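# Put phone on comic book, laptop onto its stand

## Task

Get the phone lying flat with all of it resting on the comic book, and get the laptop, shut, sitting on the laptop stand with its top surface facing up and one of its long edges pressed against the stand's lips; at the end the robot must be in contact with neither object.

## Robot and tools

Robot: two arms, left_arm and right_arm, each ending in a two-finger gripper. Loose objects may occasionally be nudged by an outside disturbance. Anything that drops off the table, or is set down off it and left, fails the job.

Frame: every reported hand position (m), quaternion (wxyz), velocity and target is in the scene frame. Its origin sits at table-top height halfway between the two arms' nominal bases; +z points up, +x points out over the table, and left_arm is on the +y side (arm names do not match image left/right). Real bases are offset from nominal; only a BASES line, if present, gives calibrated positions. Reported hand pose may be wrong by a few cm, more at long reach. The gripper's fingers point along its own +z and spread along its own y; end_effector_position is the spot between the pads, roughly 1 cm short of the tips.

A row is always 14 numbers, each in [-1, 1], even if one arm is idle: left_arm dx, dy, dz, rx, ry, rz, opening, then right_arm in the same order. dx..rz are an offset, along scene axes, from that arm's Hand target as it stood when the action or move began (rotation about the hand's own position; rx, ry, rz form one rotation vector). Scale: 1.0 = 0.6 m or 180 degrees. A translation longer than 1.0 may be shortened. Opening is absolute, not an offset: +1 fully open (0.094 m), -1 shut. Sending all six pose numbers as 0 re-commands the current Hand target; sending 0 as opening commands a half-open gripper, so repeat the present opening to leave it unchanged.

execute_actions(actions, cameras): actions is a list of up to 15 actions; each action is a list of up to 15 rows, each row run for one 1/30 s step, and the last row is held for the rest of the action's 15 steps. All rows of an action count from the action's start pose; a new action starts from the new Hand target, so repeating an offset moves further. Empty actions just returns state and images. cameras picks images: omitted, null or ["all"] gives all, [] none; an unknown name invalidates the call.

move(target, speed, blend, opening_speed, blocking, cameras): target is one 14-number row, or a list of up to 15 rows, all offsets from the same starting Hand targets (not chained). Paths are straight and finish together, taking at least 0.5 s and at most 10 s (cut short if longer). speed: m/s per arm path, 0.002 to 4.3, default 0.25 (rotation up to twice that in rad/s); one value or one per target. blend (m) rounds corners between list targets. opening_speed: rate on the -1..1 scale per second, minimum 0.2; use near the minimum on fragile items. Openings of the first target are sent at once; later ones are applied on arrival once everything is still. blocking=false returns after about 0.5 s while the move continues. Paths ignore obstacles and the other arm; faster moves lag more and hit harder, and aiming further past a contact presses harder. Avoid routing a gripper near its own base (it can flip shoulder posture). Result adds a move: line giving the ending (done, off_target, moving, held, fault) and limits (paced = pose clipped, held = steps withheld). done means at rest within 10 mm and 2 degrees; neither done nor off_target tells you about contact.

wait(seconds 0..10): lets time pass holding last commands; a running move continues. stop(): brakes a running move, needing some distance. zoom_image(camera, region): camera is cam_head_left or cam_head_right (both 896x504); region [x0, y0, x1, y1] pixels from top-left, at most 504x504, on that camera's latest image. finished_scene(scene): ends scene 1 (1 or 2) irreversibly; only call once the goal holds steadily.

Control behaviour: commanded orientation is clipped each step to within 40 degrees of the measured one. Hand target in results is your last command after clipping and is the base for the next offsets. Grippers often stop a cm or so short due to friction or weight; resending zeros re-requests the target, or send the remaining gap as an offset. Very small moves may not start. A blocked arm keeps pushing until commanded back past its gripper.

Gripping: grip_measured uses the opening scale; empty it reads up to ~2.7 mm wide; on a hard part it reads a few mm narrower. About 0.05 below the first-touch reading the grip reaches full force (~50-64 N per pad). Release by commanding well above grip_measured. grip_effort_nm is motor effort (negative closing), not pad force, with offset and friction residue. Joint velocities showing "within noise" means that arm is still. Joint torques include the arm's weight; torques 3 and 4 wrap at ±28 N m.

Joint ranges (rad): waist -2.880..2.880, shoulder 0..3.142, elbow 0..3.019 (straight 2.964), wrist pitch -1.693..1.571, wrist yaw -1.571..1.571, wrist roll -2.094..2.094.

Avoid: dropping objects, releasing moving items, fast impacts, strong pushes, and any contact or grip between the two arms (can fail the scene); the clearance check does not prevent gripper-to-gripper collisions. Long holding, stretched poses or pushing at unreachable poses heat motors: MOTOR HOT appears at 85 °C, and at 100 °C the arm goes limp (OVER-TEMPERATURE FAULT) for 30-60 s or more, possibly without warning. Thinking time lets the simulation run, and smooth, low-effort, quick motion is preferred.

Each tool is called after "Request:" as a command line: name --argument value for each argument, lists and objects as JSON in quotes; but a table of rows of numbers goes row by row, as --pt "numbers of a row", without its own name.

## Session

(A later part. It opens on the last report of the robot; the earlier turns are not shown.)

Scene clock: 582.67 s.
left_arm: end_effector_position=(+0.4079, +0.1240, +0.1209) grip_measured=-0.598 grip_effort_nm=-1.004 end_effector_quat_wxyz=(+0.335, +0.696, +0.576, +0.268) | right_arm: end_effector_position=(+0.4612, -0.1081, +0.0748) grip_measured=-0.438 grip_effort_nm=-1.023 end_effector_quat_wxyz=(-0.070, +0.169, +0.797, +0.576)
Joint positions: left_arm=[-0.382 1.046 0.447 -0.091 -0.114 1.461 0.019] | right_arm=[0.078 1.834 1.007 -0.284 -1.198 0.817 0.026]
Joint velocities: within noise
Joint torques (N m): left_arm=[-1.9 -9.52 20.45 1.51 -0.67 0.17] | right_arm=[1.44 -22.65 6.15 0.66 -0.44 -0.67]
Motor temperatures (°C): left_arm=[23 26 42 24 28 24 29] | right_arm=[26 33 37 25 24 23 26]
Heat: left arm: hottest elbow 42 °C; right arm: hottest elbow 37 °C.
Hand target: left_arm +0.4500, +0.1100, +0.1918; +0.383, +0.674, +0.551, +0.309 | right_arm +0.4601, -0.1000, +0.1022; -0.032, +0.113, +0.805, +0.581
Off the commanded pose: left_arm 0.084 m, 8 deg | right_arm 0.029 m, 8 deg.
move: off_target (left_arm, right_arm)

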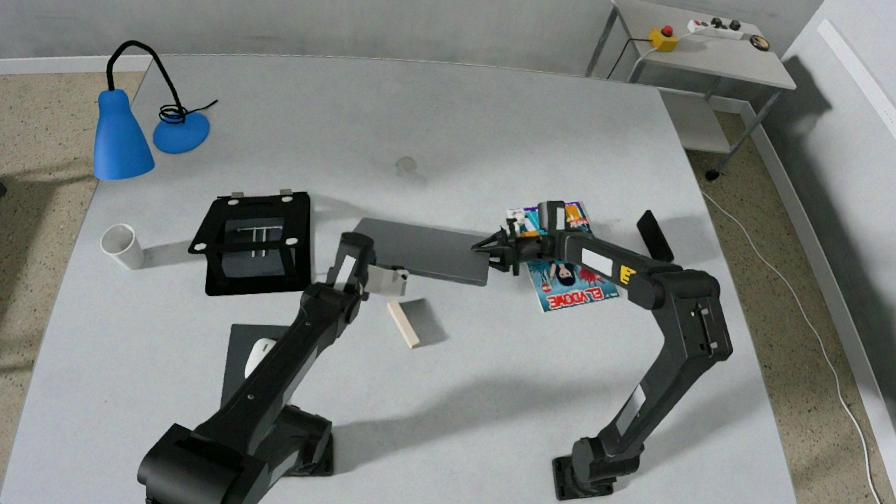

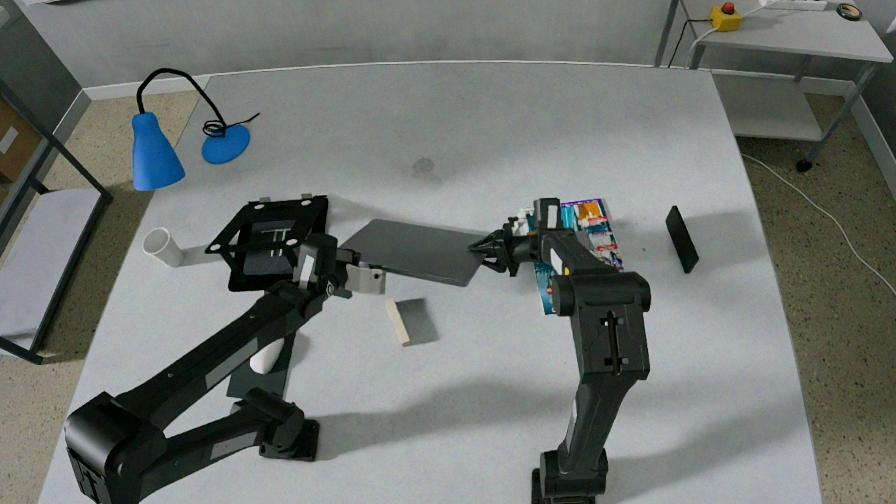

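Request:
move --pt "0 0 0.1 0 0 0 -0.9 0.0 0.0 0.09 0 0 0 -0.9" --speed 0.08

Request:
zoom_image --camera "cam_head_left" --region '[340, 180, 560, 360]'

Request:
zoom_image --camera "cam_head_right" --region '[340, 180, 560, 360]'

Scene clock: 591.07 s.
left_arm: end_effector_position=(+0.3994, +0.1271, +0.1518) grip_measured=-0.608 grip_effort_nm=-1.009 end_effector_quat_wxyz=(+0.314, +0.697, +0.595, +0.250) | right_arm: end_effector_position=(+0.4489, -0.1073, +0.1100) grip_measured=-0.459 grip_effort_nm=-1.038 end_effector_quat_wxyz=(-0.096, +0.201, +0.795, +0.564)
Joint positions: left_arm=[-0.385 0.961 0.526 -0.317 -0.12 1.424 0.018] | right_arm=[0.084 1.74 1.007 -0.411 -1.183 0.873 0.025]
Joint velocities: within noise
Joint torques (N m): left_arm=[-1.85 -9.05 24.2 2.17 -0.77 0.5] | right_arm=[1.26 -22.71 9.14 0.87 -0.88 -0.95]
Motor temperatures (°C): left_arm=[23 26 43 24 28 24 29] | right_arm=[26 35 37 25 24 24 26]
Heat: left arm: hottest elbow 43 °C; right arm: hottest elbow 37 °C.
Hand target: left_arm +0.4500, +0.1101, +0.2518; +0.383, +0.674, +0.551, +0.310 | right_arm +0.4601, -0.1000, +0.1562; -0.032, +0.114, +0.805, +0.581
Off the commanded pose: left_arm 0.113 m, 12 deg | right_arm 0.048 m, 13 deg.
move: off_target (left_arm, right_arm)

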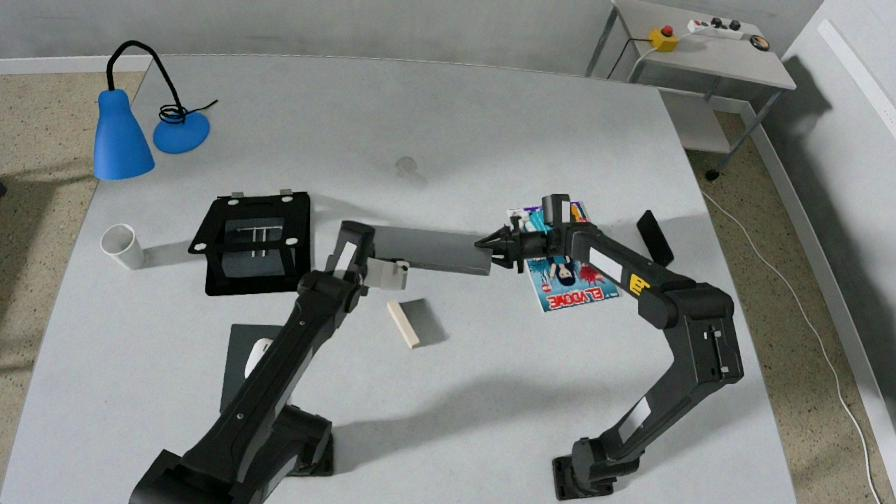

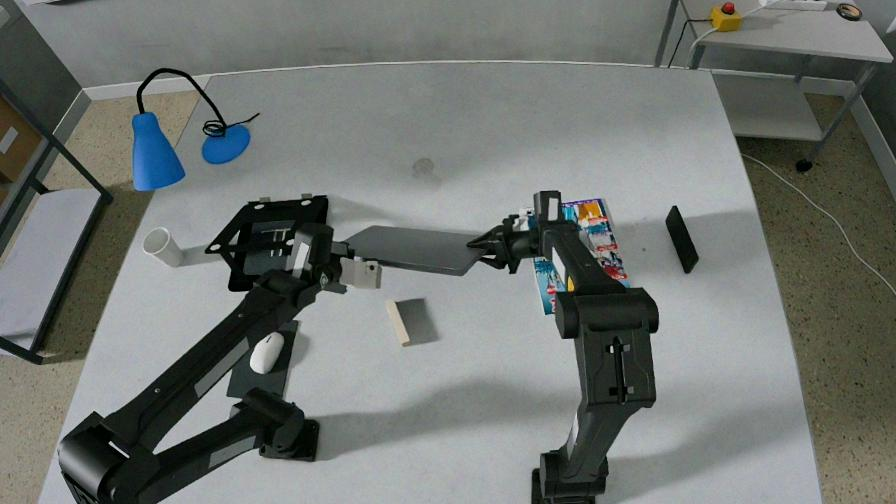

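Scaled by 2.291.

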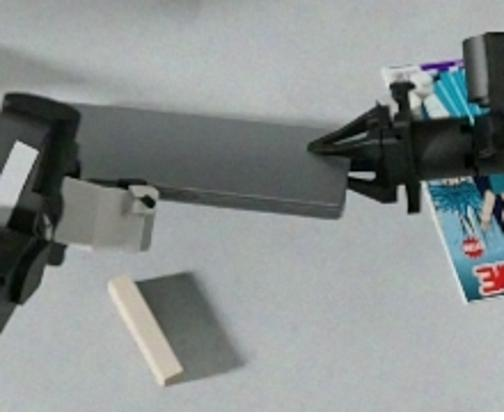

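Scaled by 2.291.

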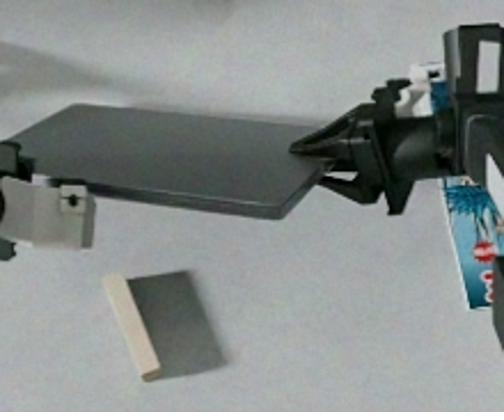

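Request:
move --pt "0 0 0.0 -0.021 -0.109 0 -0.9 0.0 0.0 0.03 -0.016 -0.082 0 -0.9" --speed 0.08

Request:
zoom_image --camera "cam_head_left" --region '[340, 180, 560, 360]'

Request:
zoom_image --camera "cam_head_right" --region '[340, 180, 560, 360]'

Scene clock: 599.77 s.
left_arm: end_effector_position=(+0.4237, +0.1229, +0.1779) grip_measured=-0.626 grip_effort_nm=-1.009 end_effector_quat_wxyz=(+0.428, +0.636, +0.537, +0.351) | right_arm: end_effector_position=(+0.4687, -0.1122, +0.1512) grip_measured=-0.458 grip_effort_nm=-1.038 end_effector_quat_wxyz=(+0.017, +0.135, +0.810, +0.571)
Joint positions: left_arm=[-0.393 0.976 0.399 0.174 -0.167 1.485 0.018] | right_arm=[0.079 1.652 0.999 -0.277 -1.123 0.826 0.025]
Joint velocities: within noise
Joint torques (N m): left_arm=[-3.14 -8.88 16.35 5.67 -0.22 0.46] | right_arm=[2.2 -20.89 6.38 1.7 -0.53 -1.29]
Motor temperatures (°C): left_arm=[23 26 47 24 28 24 29] | right_arm=[26 36 37 25 25 25 26]
Heat: left arm: hottest elbow 47 °C; right arm: hottest elbow 37 °C.
Hand target: left_arm +0.4500, +0.1100, +0.2518; +0.493, +0.598, +0.488, +0.401 | right_arm +0.4602, -0.1001, +0.1742; +0.075, +0.039, +0.817, +0.571
Off the commanded pose: left_arm 0.079 m, 12 deg | right_arm 0.027 m, 13 deg.
move: off_target (left_arm, right_arm)

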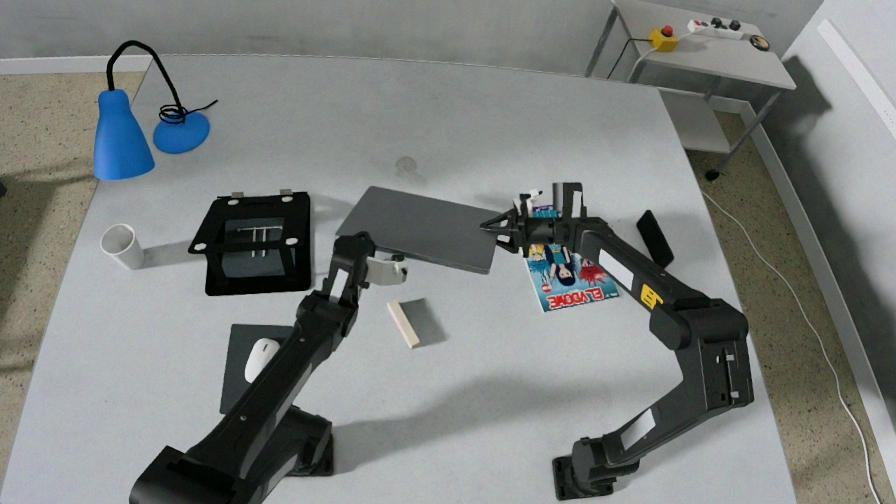

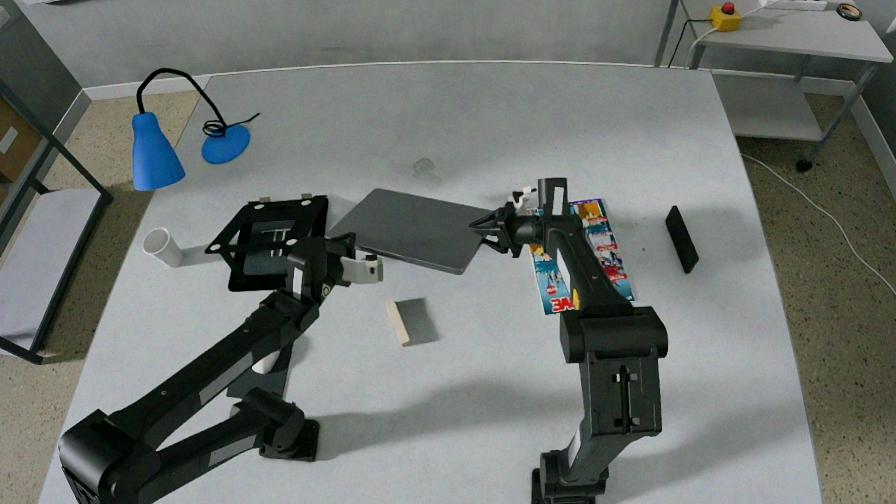

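Scaled by 2.291.

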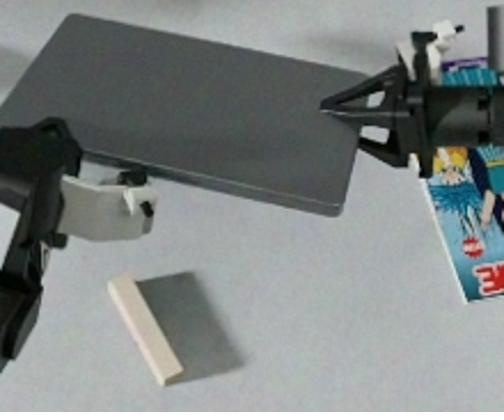

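Scaled by 2.291.

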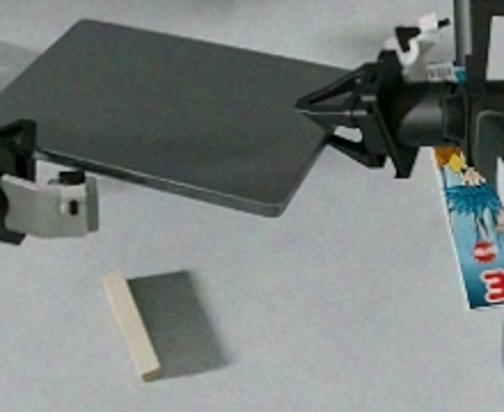

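Request:
move --pt "-0.028 0.32 0.05 0 0 0.061 -0.9 0.045 0.337 0.05 0 0 0.061 -0.9" --speed 0.1

Request:
zoom_image --camera "cam_head_left" --region '[180, 140, 480, 360]'

Request:
zoom_image --camera "cam_head_right" --region '[180, 140, 480, 360]'

Scene clock: 607.93 s.
left_arm: end_effector_position=(+0.4055, +0.2923, +0.1868) grip_measured=-0.631 grip_effort_nm=-1.004 end_effector_quat_wxyz=(+0.408, +0.578, +0.602, +0.370) | right_arm: end_effector_position=(+0.4876, +0.0667, +0.1727) grip_measured=-0.455 grip_effort_nm=-1.043 end_effector_quat_wxyz=(-0.019, +0.063, +0.822, +0.565)
Joint positions: left_arm=[0.218 0.821 0.361 0.042 0.253 1.612 0.017] | right_arm=[0.396 1.797 1.246 -0.182 -1.002 1.033 0.026]
Joint velocities: within noise
Joint torques (N m): left_arm=[-0.38 -9.82 20.19 3.79 0.42 0.09] | right_arm=[3.84 -20.31 12.83 1.07 -0.98 -1.16]
Motor temperatures (°C): left_arm=[23 26 47 24 28 24 29] | right_arm=[26 36 37 25 25 25 27]
Heat: left arm: hottest elbow 47 °C; right arm: hottest elbow 37 °C.
Hand target: left_arm +0.4332, +0.3020, +0.2818; +0.452, +0.549, +0.543, +0.447 | right_arm +0.4871, +0.1022, +0.2044; +0.020, -0.040, +0.817, +0.575
Off the commanded pose: left_arm 0.099 m, 13 deg | right_arm 0.047 m, 13 deg.
move: off_target (left_arm, right_arm)

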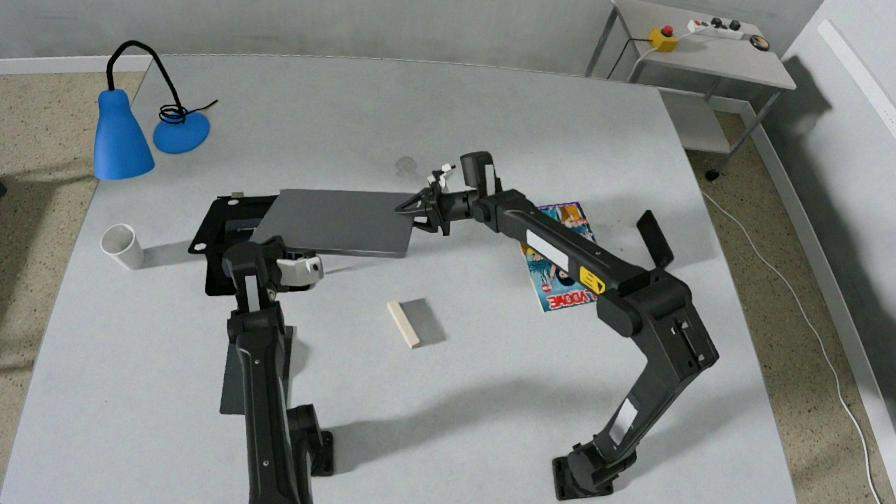

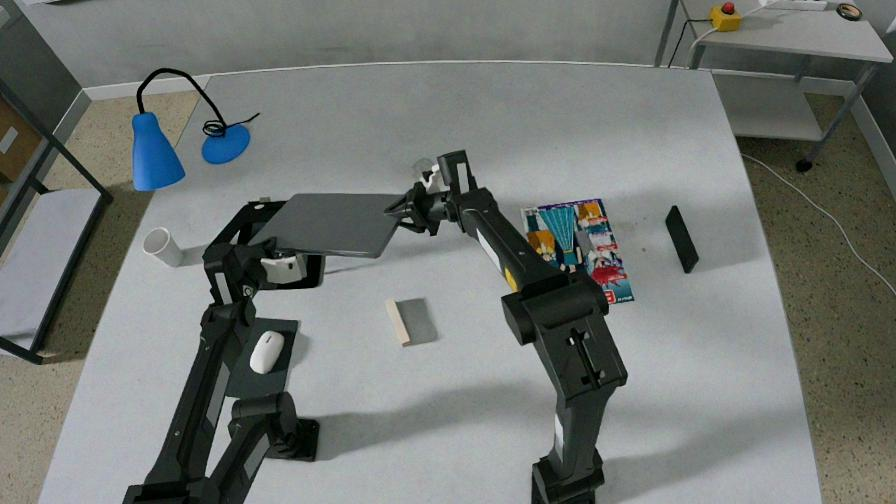

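Scaled by 1.680.

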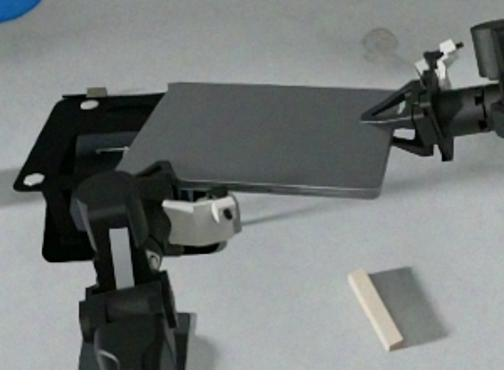

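Scaled by 1.680.

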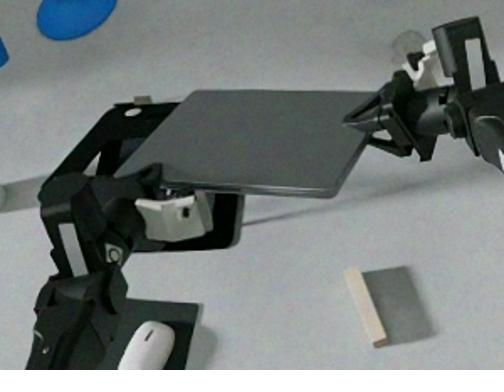

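Request:
move --pt "0.023 0.312 0.02 0 0 0.022 -0.9 0.05 0.33 0.033 0 0 0.022 -0.9" --speed 0.1

Request:
zoom_image --camera "cam_head_left" --region '[100, 120, 400, 340]'

Request:
zoom_image --camera "cam_head_right" --region '[120, 120, 420, 340]'

Scene clock: 616.70 s.
left_arm: end_effector_position=(+0.3938, +0.4598, +0.1763) grip_measured=-0.633 grip_effort_nm=-1.009 end_effector_quat_wxyz=(+0.410, +0.513, +0.663, +0.359) | right_arm: end_effector_position=(+0.5211, +0.2571, +0.1858) grip_measured=-0.492 grip_effort_nm=-1.038 end_effector_quat_wxyz=(-0.039, +0.008, +0.829, +0.558)
Joint positions: left_arm=[0.761 1.108 0.508 0.063 0.653 1.725 0.017] | right_arm=[0.625 2.104 1.763 -0.3 -0.896 1.123 0.024]
Joint velocities: within noise
Joint torques (N m): left_arm=[-2.73 -10.4 24.47 4.38 2 0.07] | right_arm=[3.6 -25.82 15.69 1.46 -0.2 -0.69]
Motor temperatures (°C): left_arm=[23 26 48 25 28 24 29] | right_arm=[27 36 38 25 25 26 27]
Heat: left arm: hottest elbow 48 °C; right arm: hottest elbow 38 °C.
Hand target: left_arm +0.4470, +0.4892, +0.2940; +0.437, +0.530, +0.561, +0.462 | right_arm +0.5172, +0.3001, +0.2240; +0.000, -0.068, +0.815, +0.576
Off the commanded pose: left_arm 0.132 m, 17 deg | right_arm 0.058 m, 10 deg.
move: off_target (left_arm, right_arm)

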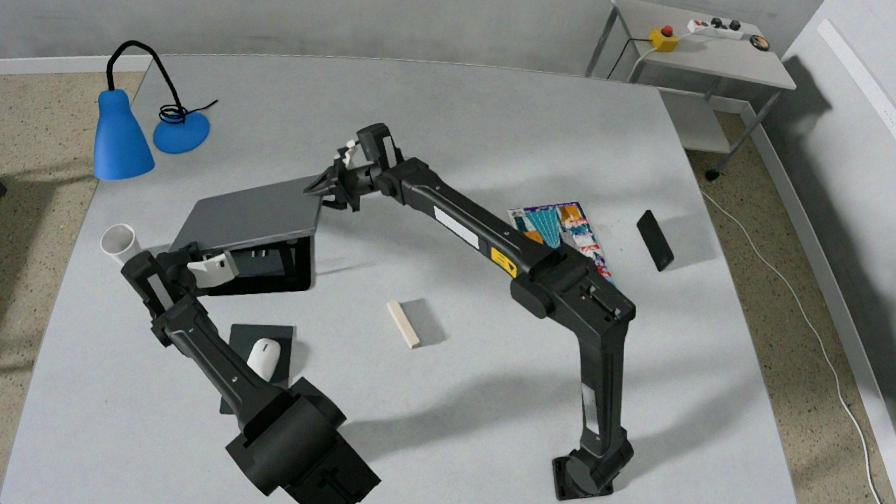

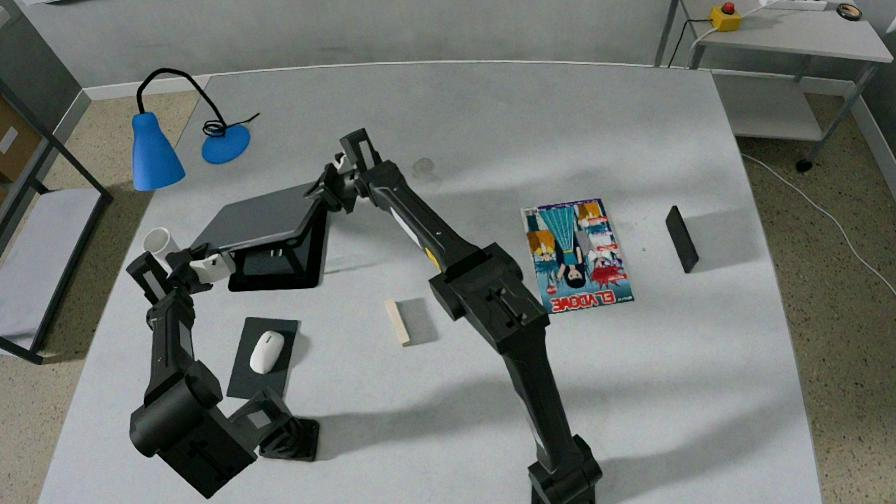

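Scaled by 1.680.

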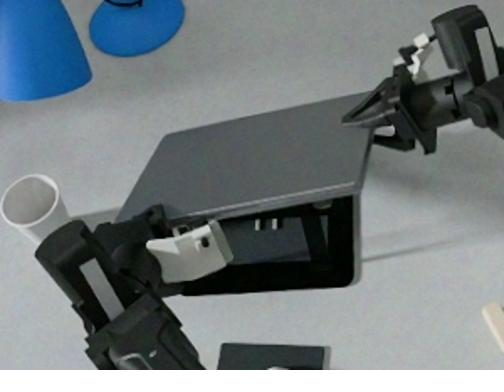

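Scaled by 1.680.

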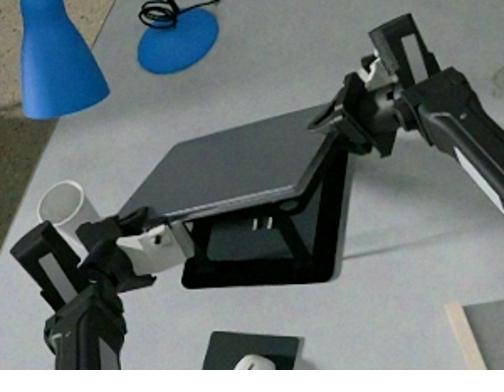

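Request:
move --pt "0.085 0.017 0.07 0 0 -0.044 -0.9 -0.01 0.0 0.0 0 0 -0.044 -0.9" --speed 0.08

Request:
zoom_image --camera "cam_head_left" --region '[100, 120, 400, 340]'

Request:
zoom_image --camera "cam_head_right" --region '[120, 120, 420, 340]'

Scene clock: 622.33 s.
left_arm: end_effector_position=(+0.4389, +0.4839, +0.2047) grip_measured=-0.635 grip_effort_nm=-1.009 end_effector_quat_wxyz=(+0.440, +0.548, +0.625, +0.339) | right_arm: end_effector_position=(+0.5403, +0.2687, +0.2081) grip_measured=-0.496 grip_effort_nm=-1.038 end_effector_quat_wxyz=(+0.011, +0.059, +0.821, +0.568)
Joint positions: left_arm=[0.761 1.25 0.695 -0.006 0.77 1.788 0.017] | right_arm=[0.641 2.086 1.763 -0.189 -0.764 1.253 0.024]
Joint velocities: within noise
Joint torques (N m): left_arm=[-4.6 -15.62 26.65 3.26 1.84 -0.22] | right_arm=[4.19 -27.4 9.16 2.02 0.08 -0.82]
Motor temperatures (°C): left_arm=[23 26 48 25 30 24 29] | right_arm=[27 37 39 25 25 26 27]
Heat: left arm: hottest elbow 48 °C; right arm: hottest elbow 39 °C.
Hand target: left_arm +0.4979, +0.4995, +0.3360; +0.468, +0.567, +0.523, +0.431 | right_arm +0.5112, +0.3002, +0.2240; +0.040, -0.012, +0.818, +0.574
Off the commanded pose: left_arm 0.145 m, 16 deg | right_arm 0.046 m, 9 deg.
move: off_target (left_arm, right_arm)

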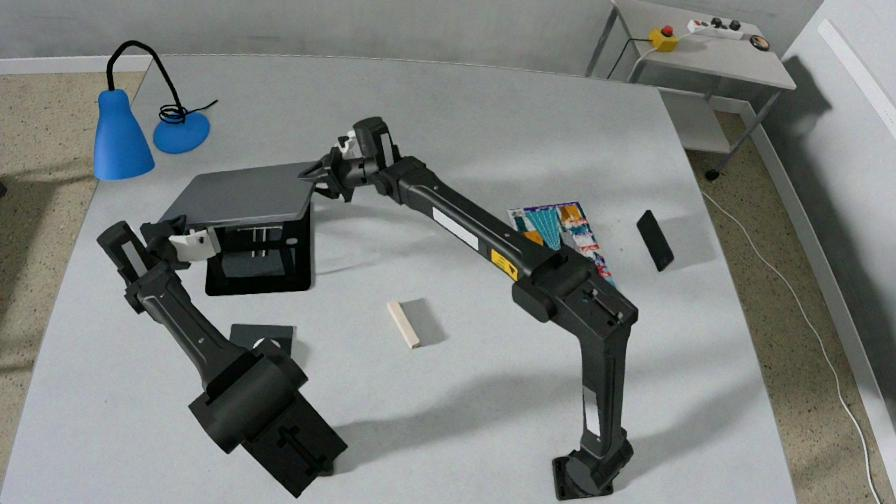

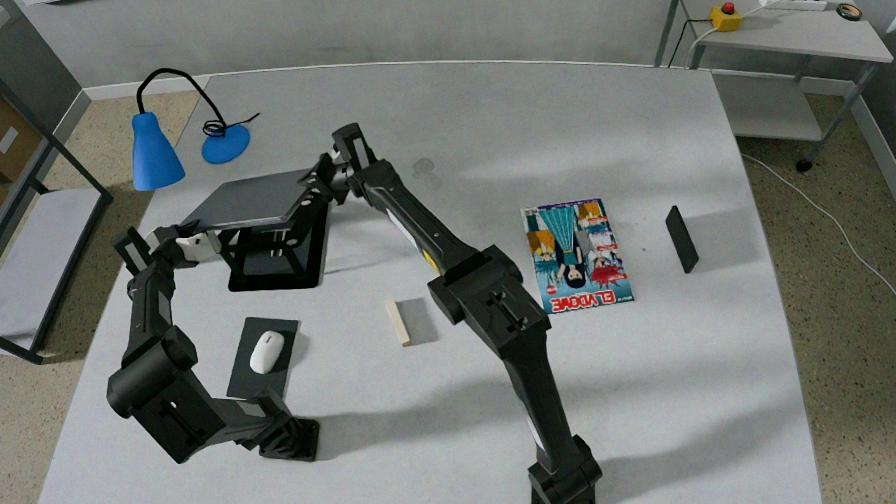

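Scaled by 1.680.

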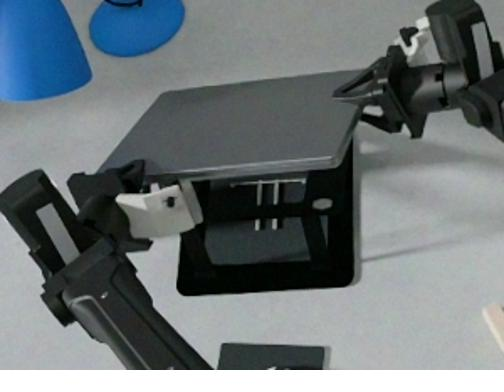

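Scaled by 1.680.

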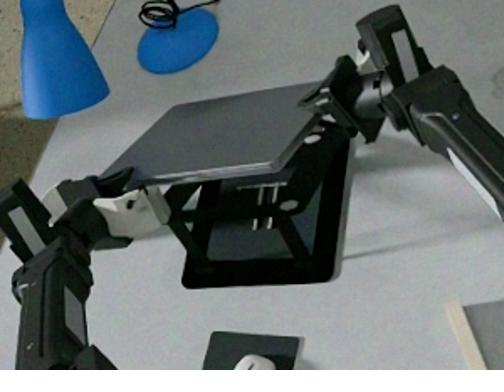

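Request:
move --pt "0.025 0.0 -0.067 0 0.05 -0.022 -0.9 -0.01 0.0 -0.133 0 0.07 -0.022 -0.9" --speed 0.08

Request:
zoom_image --camera "cam_head_left" --region '[100, 120, 400, 340]'

Request:
zoom_image --camera "cam_head_right" --region '[120, 120, 420, 340]'

Scene clock: 630.43 s.
left_arm: end_effector_position=(+0.4535, +0.4889, +0.1787) grip_measured=-0.635 grip_effort_nm=-1.009 end_effector_quat_wxyz=(+0.409, +0.599, +0.627, +0.286) | right_arm: end_effector_position=(+0.5353, +0.2677, +0.1644) grip_measured=-0.507 grip_effort_nm=-1.038 end_effector_quat_wxyz=(-0.035, +0.133, +0.807, +0.574)
Joint positions: left_arm=[0.745 1.35 0.804 -0.22 0.762 1.961 0.017] | right_arm=[0.645 2.116 1.679 -0.049 -0.757 1.448 0.023]
Joint velocities: within noise
Joint torques (N m): left_arm=[-5.19 -16.03 24.64 2.24 2.42 -0.2] | right_arm=[4.25 -23.82 8.17 2.11 -0.23 -0.63]
Motor temperatures (°C): left_arm=[23 26 52 24 32 24 29] | right_arm=[27 38 39 25 24 25 27]
Heat: left arm: hottest elbow 52 °C; right arm: hottest elbow 39 °C.
Hand target: left_arm +0.5129, +0.4994, +0.2958; +0.440, +0.617, +0.539, +0.369 | right_arm +0.5050, +0.3002, +0.1441; -0.031, +0.080, +0.817, +0.570
Off the commanded pose: left_arm 0.132 m, 14 deg | right_arm 0.049 m, 6 deg.
move: off_target (left_arm, right_arm)

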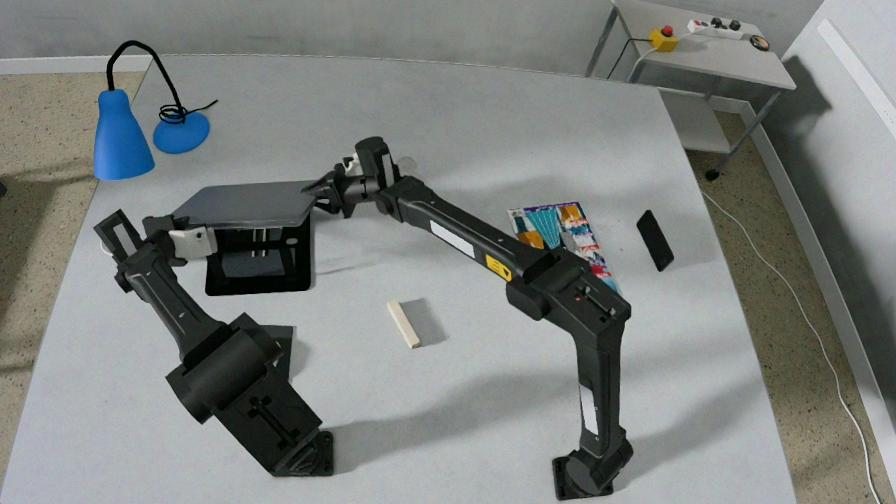

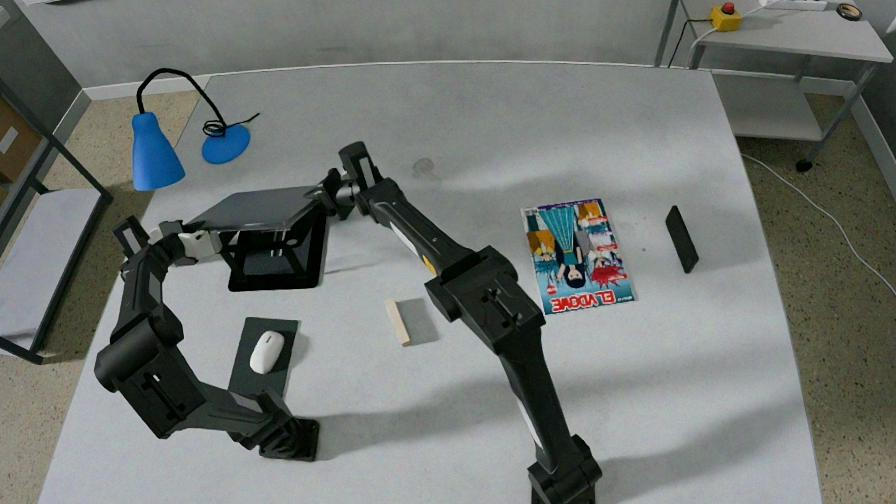

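Scaled by 1.680.

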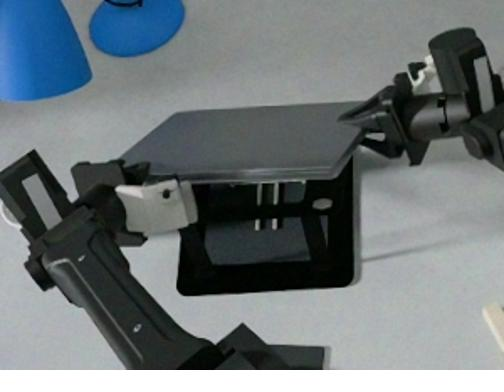

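Scaled by 1.680.

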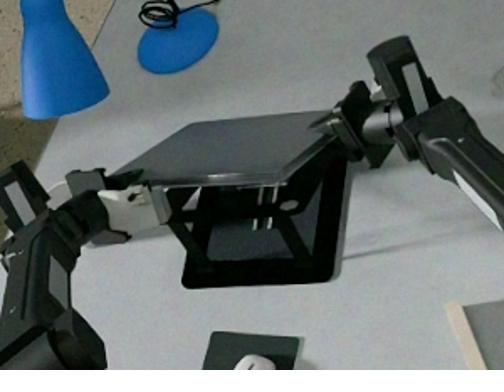

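Request:
move --pt "0.0 0.0 -0.075 0 0.0 0 -0.9 0.0 0.0 -0.083 0 0.0 0 -0.9" --speed 0.06

Request:
zoom_image --camera "cam_head_left" --region '[100, 120, 400, 340]'

Request:
zoom_image --camera "cam_head_right" --region '[120, 120, 420, 340]'

Scene clock: 638.07 s.
left_arm: end_effector_position=(+0.4654, +0.4943, +0.1528) grip_measured=-0.635 grip_effort_nm=-1.009 end_effector_quat_wxyz=(+0.407, +0.611, +0.615, +0.289) | right_arm: end_effector_position=(+0.5392, +0.2705, +0.1294) grip_measured=-0.508 grip_effort_nm=-1.033 end_effector_quat_wxyz=(-0.034, +0.139, +0.800, +0.582)
Joint positions: left_arm=[0.737 1.432 0.804 -0.142 0.767 1.992 0.017] | right_arm=[0.646 2.17 1.655 0.062 -0.754 1.479 0.023]
Joint velocities: within noise
Joint torques (N m): left_arm=[-3.78 -18.2 18.66 3.92 2.28 -0.41] | right_arm=[4.13 -23.88 7.28 1.81 -0.38 -0.91]
Motor temperatures (°C): left_arm=[23 27 54 24 34 24 29] | right_arm=[27 38 39 25 24 25 27]
Heat: left arm: hottest elbow 54 °C; right arm: hottest elbow 39 °C.
Hand target: left_arm +0.5129, +0.4995, +0.2507; +0.440, +0.617, +0.539, +0.369 | right_arm +0.5052, +0.3001, +0.0944; -0.031, +0.080, +0.817, +0.570
Off the commanded pose: left_arm 0.109 m, 13 deg | right_arm 0.057 m, 7 deg.
move: off_target (left_arm, right_arm)

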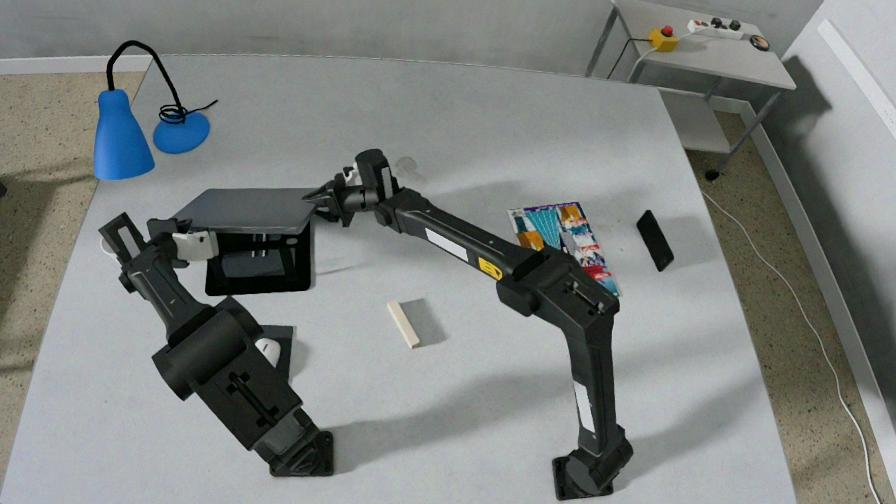

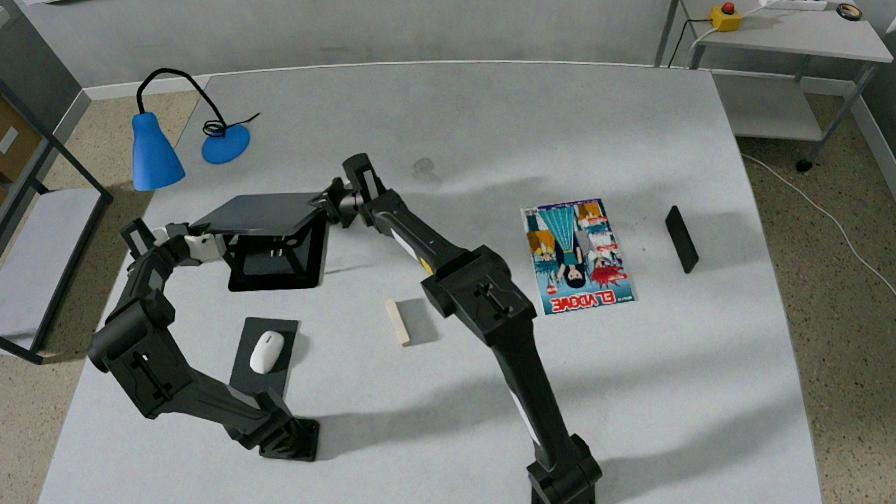

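Scaled by 1.680.

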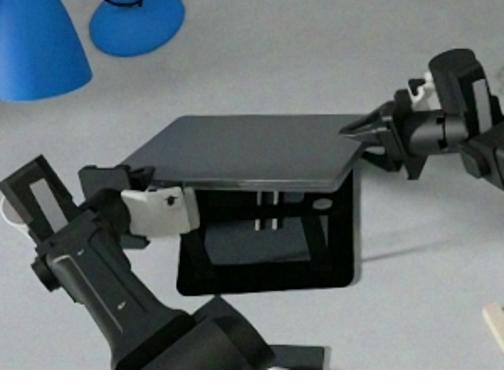

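Scaled by 1.680.

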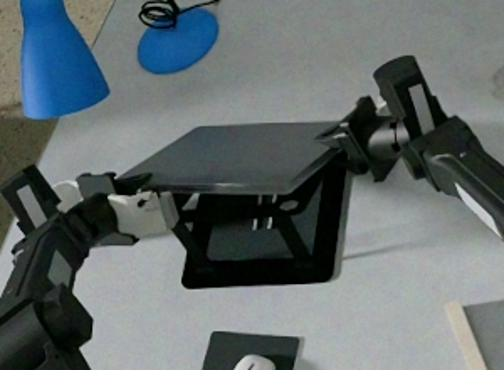

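Request:
move --pt "-0.01 0.0 -0.075 0 0.0 0.005 -0.9 -0.0 0.0 -0.075 0 0.0 0.005 -0.9" --speed 0.05

Request:
zoom_image --camera "cam_head_left" --region '[100, 120, 400, 340]'

Request:
zoom_image --camera "cam_head_right" --region '[120, 120, 420, 340]'

Scene clock: 643.27 s.
left_arm: end_effector_position=(+0.4744, +0.4989, +0.1453) grip_measured=-0.636 grip_effort_nm=-1.009 end_effector_quat_wxyz=(+0.410, +0.617, +0.593, +0.317) | right_arm: end_effector_position=(+0.5421, +0.2744, +0.1106) grip_measured=-0.503 grip_effort_nm=-1.038 end_effector_quat_wxyz=(-0.030, +0.130, +0.791, +0.597)
Joint positions: left_arm=[0.732 1.47 0.788 -0.022 0.773 1.999 0.017] | right_arm=[0.646 2.212 1.65 0.155 -0.764 1.492 0.023]
Joint velocities: within noise
Joint torques (N m): left_arm=[-3.96 -15.79 13.82 4.7 1.58 -0.64] | right_arm=[3.84 -21.6 6.76 1.21 -0.62 -1.1]
Motor temperatures (°C): left_arm=[23 27 54 24 35 24 29] | right_arm=[27 39 39 25 24 26 27]
Heat: left arm: hottest elbow 54 °C; right arm: hottest shoulder 39 °C.
Hand target: left_arm +0.5069, +0.4994, +0.2057; +0.437, +0.613, +0.543, +0.372 | right_arm +0.5052, +0.3001, +0.0495; -0.035, +0.073, +0.818, +0.570
Off the commanded pose: left_arm 0.069 m, 9 deg | right_arm 0.076 m, 8 deg.
move: off_target (left_arm, right_arm)

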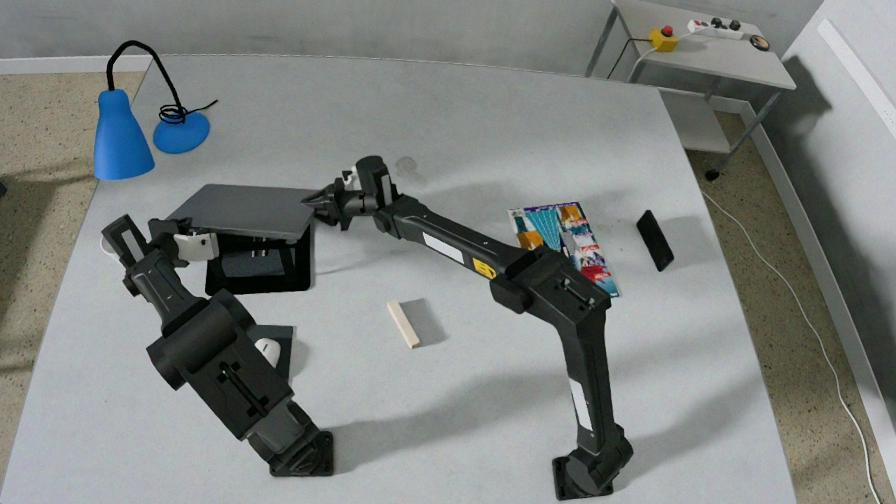

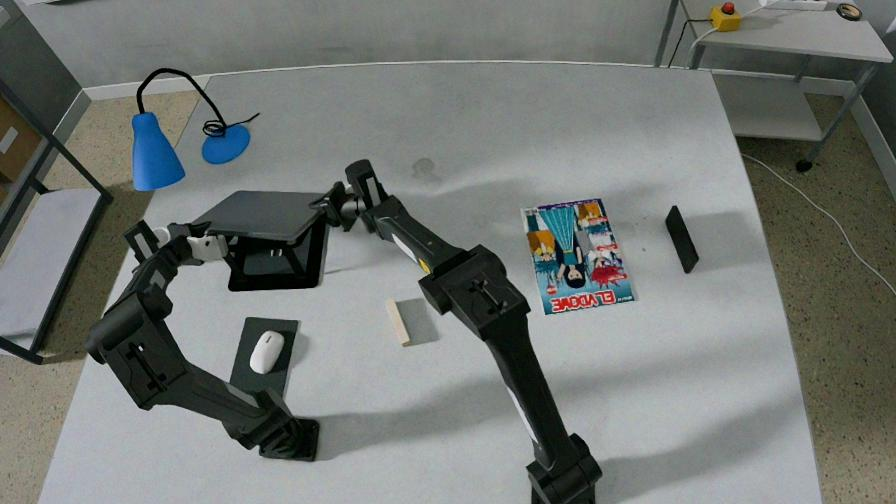

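Scaled by 1.680.

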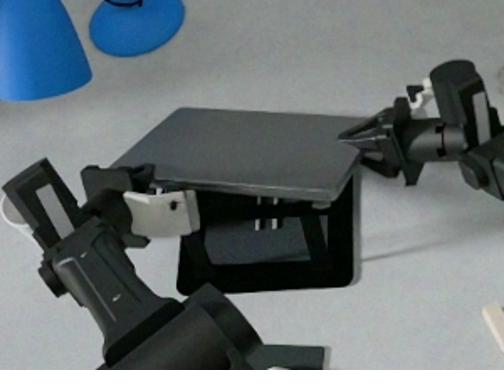

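Scaled by 1.680.

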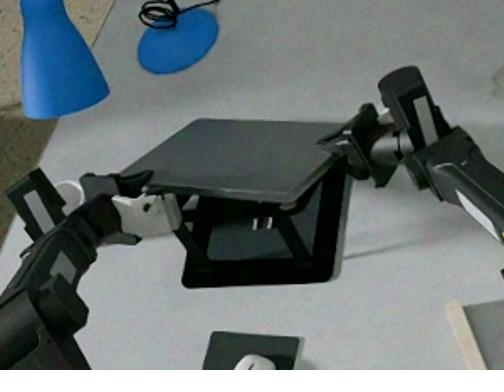

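Request:
zoom_image --camera "cam_head_left" --region '[150, 170, 330, 300]'

Request:
zoom_image --camera "cam_head_right" --region '[170, 170, 350, 300]'

Scaled by 2.800.

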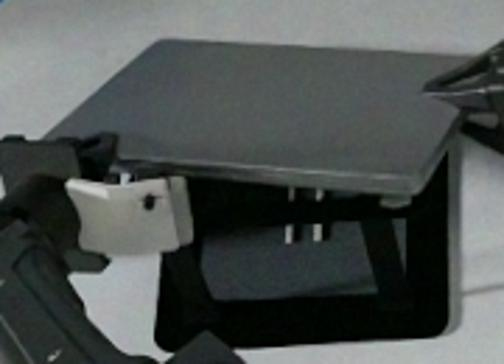

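Scaled by 2.800.

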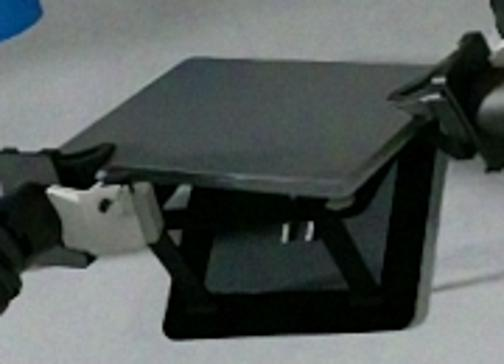

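Request:
move --pt "-0.06 0.0 -0.1 0 0.0 0.02 -0.9 0.01 0.0 0.0 0 0.0 0.02 -0.9" --speed 0.05

Request:
zoom_image --camera "cam_head_left" --region '[150, 170, 330, 300]'

Request:
zoom_image --camera "cam_head_right" --region '[170, 170, 350, 300]'

Scene clock: 656.03 s.
left_arm: end_effector_position=(+0.4697, +0.5004, +0.1502) grip_measured=-0.636 grip_effort_nm=-1.009 end_effector_quat_wxyz=(+0.432, +0.588, +0.577, +0.368) | right_arm: end_effector_position=(+0.5424, +0.2772, +0.1197) grip_measured=-0.503 grip_effort_nm=-1.038 end_effector_quat_wxyz=(-0.032, +0.093, +0.791, +0.604)
Joint positions: left_arm=[0.745 1.469 0.701 0.237 0.789 1.894 0.017] | right_arm=[0.64 2.221 1.683 0.132 -0.82 1.438 0.023]
Joint velocities: within noise
Joint torques (N m): left_arm=[-1.67 -11.46 7.43 3.22 -0.08 0.18] | right_arm=[3.25 -20.66 8.12 0.05 -1.01 -1.01]
Motor temperatures (°C): left_arm=[23 28 50 25 34 24 29] | right_arm=[27 39 38 25 25 26 27]
Heat: left arm: hottest elbow 50 °C; right arm: hottest shoulder 39 °C.
Hand target: left_arm +0.4710, +0.4995, +0.1458; +0.425, +0.595, +0.562, +0.386 | right_arm +0.5112, +0.3002, +0.0494; -0.053, +0.048, +0.819, +0.569
Off the commanded pose: left_arm 0.005 m, 3 deg | right_arm 0.080 m, 8 deg.
move: off_target (left_arm, right_arm)

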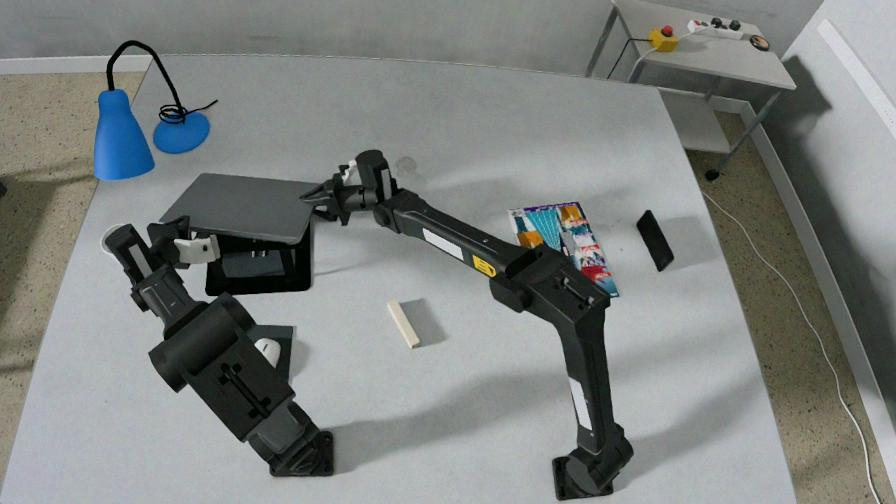

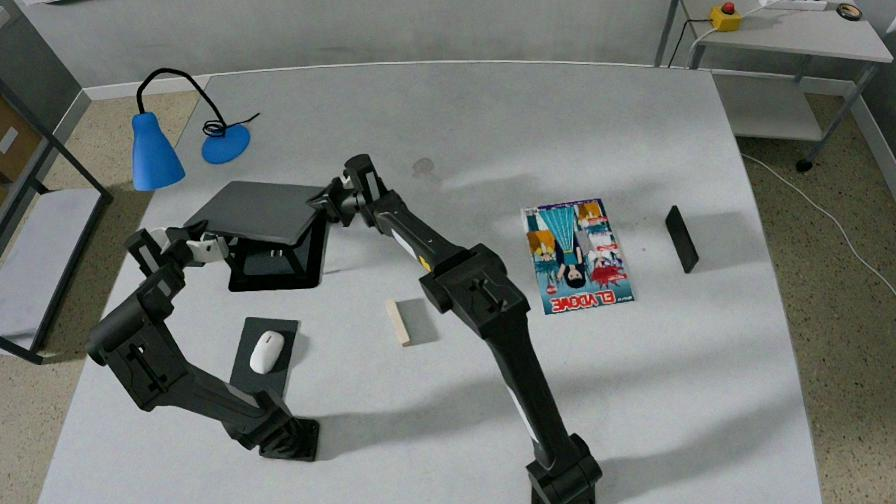

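Scaled by 2.800.

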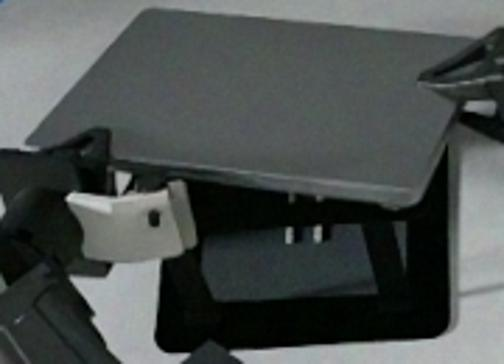

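Scaled by 2.800.

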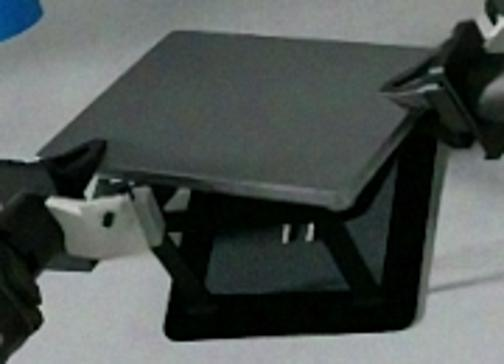

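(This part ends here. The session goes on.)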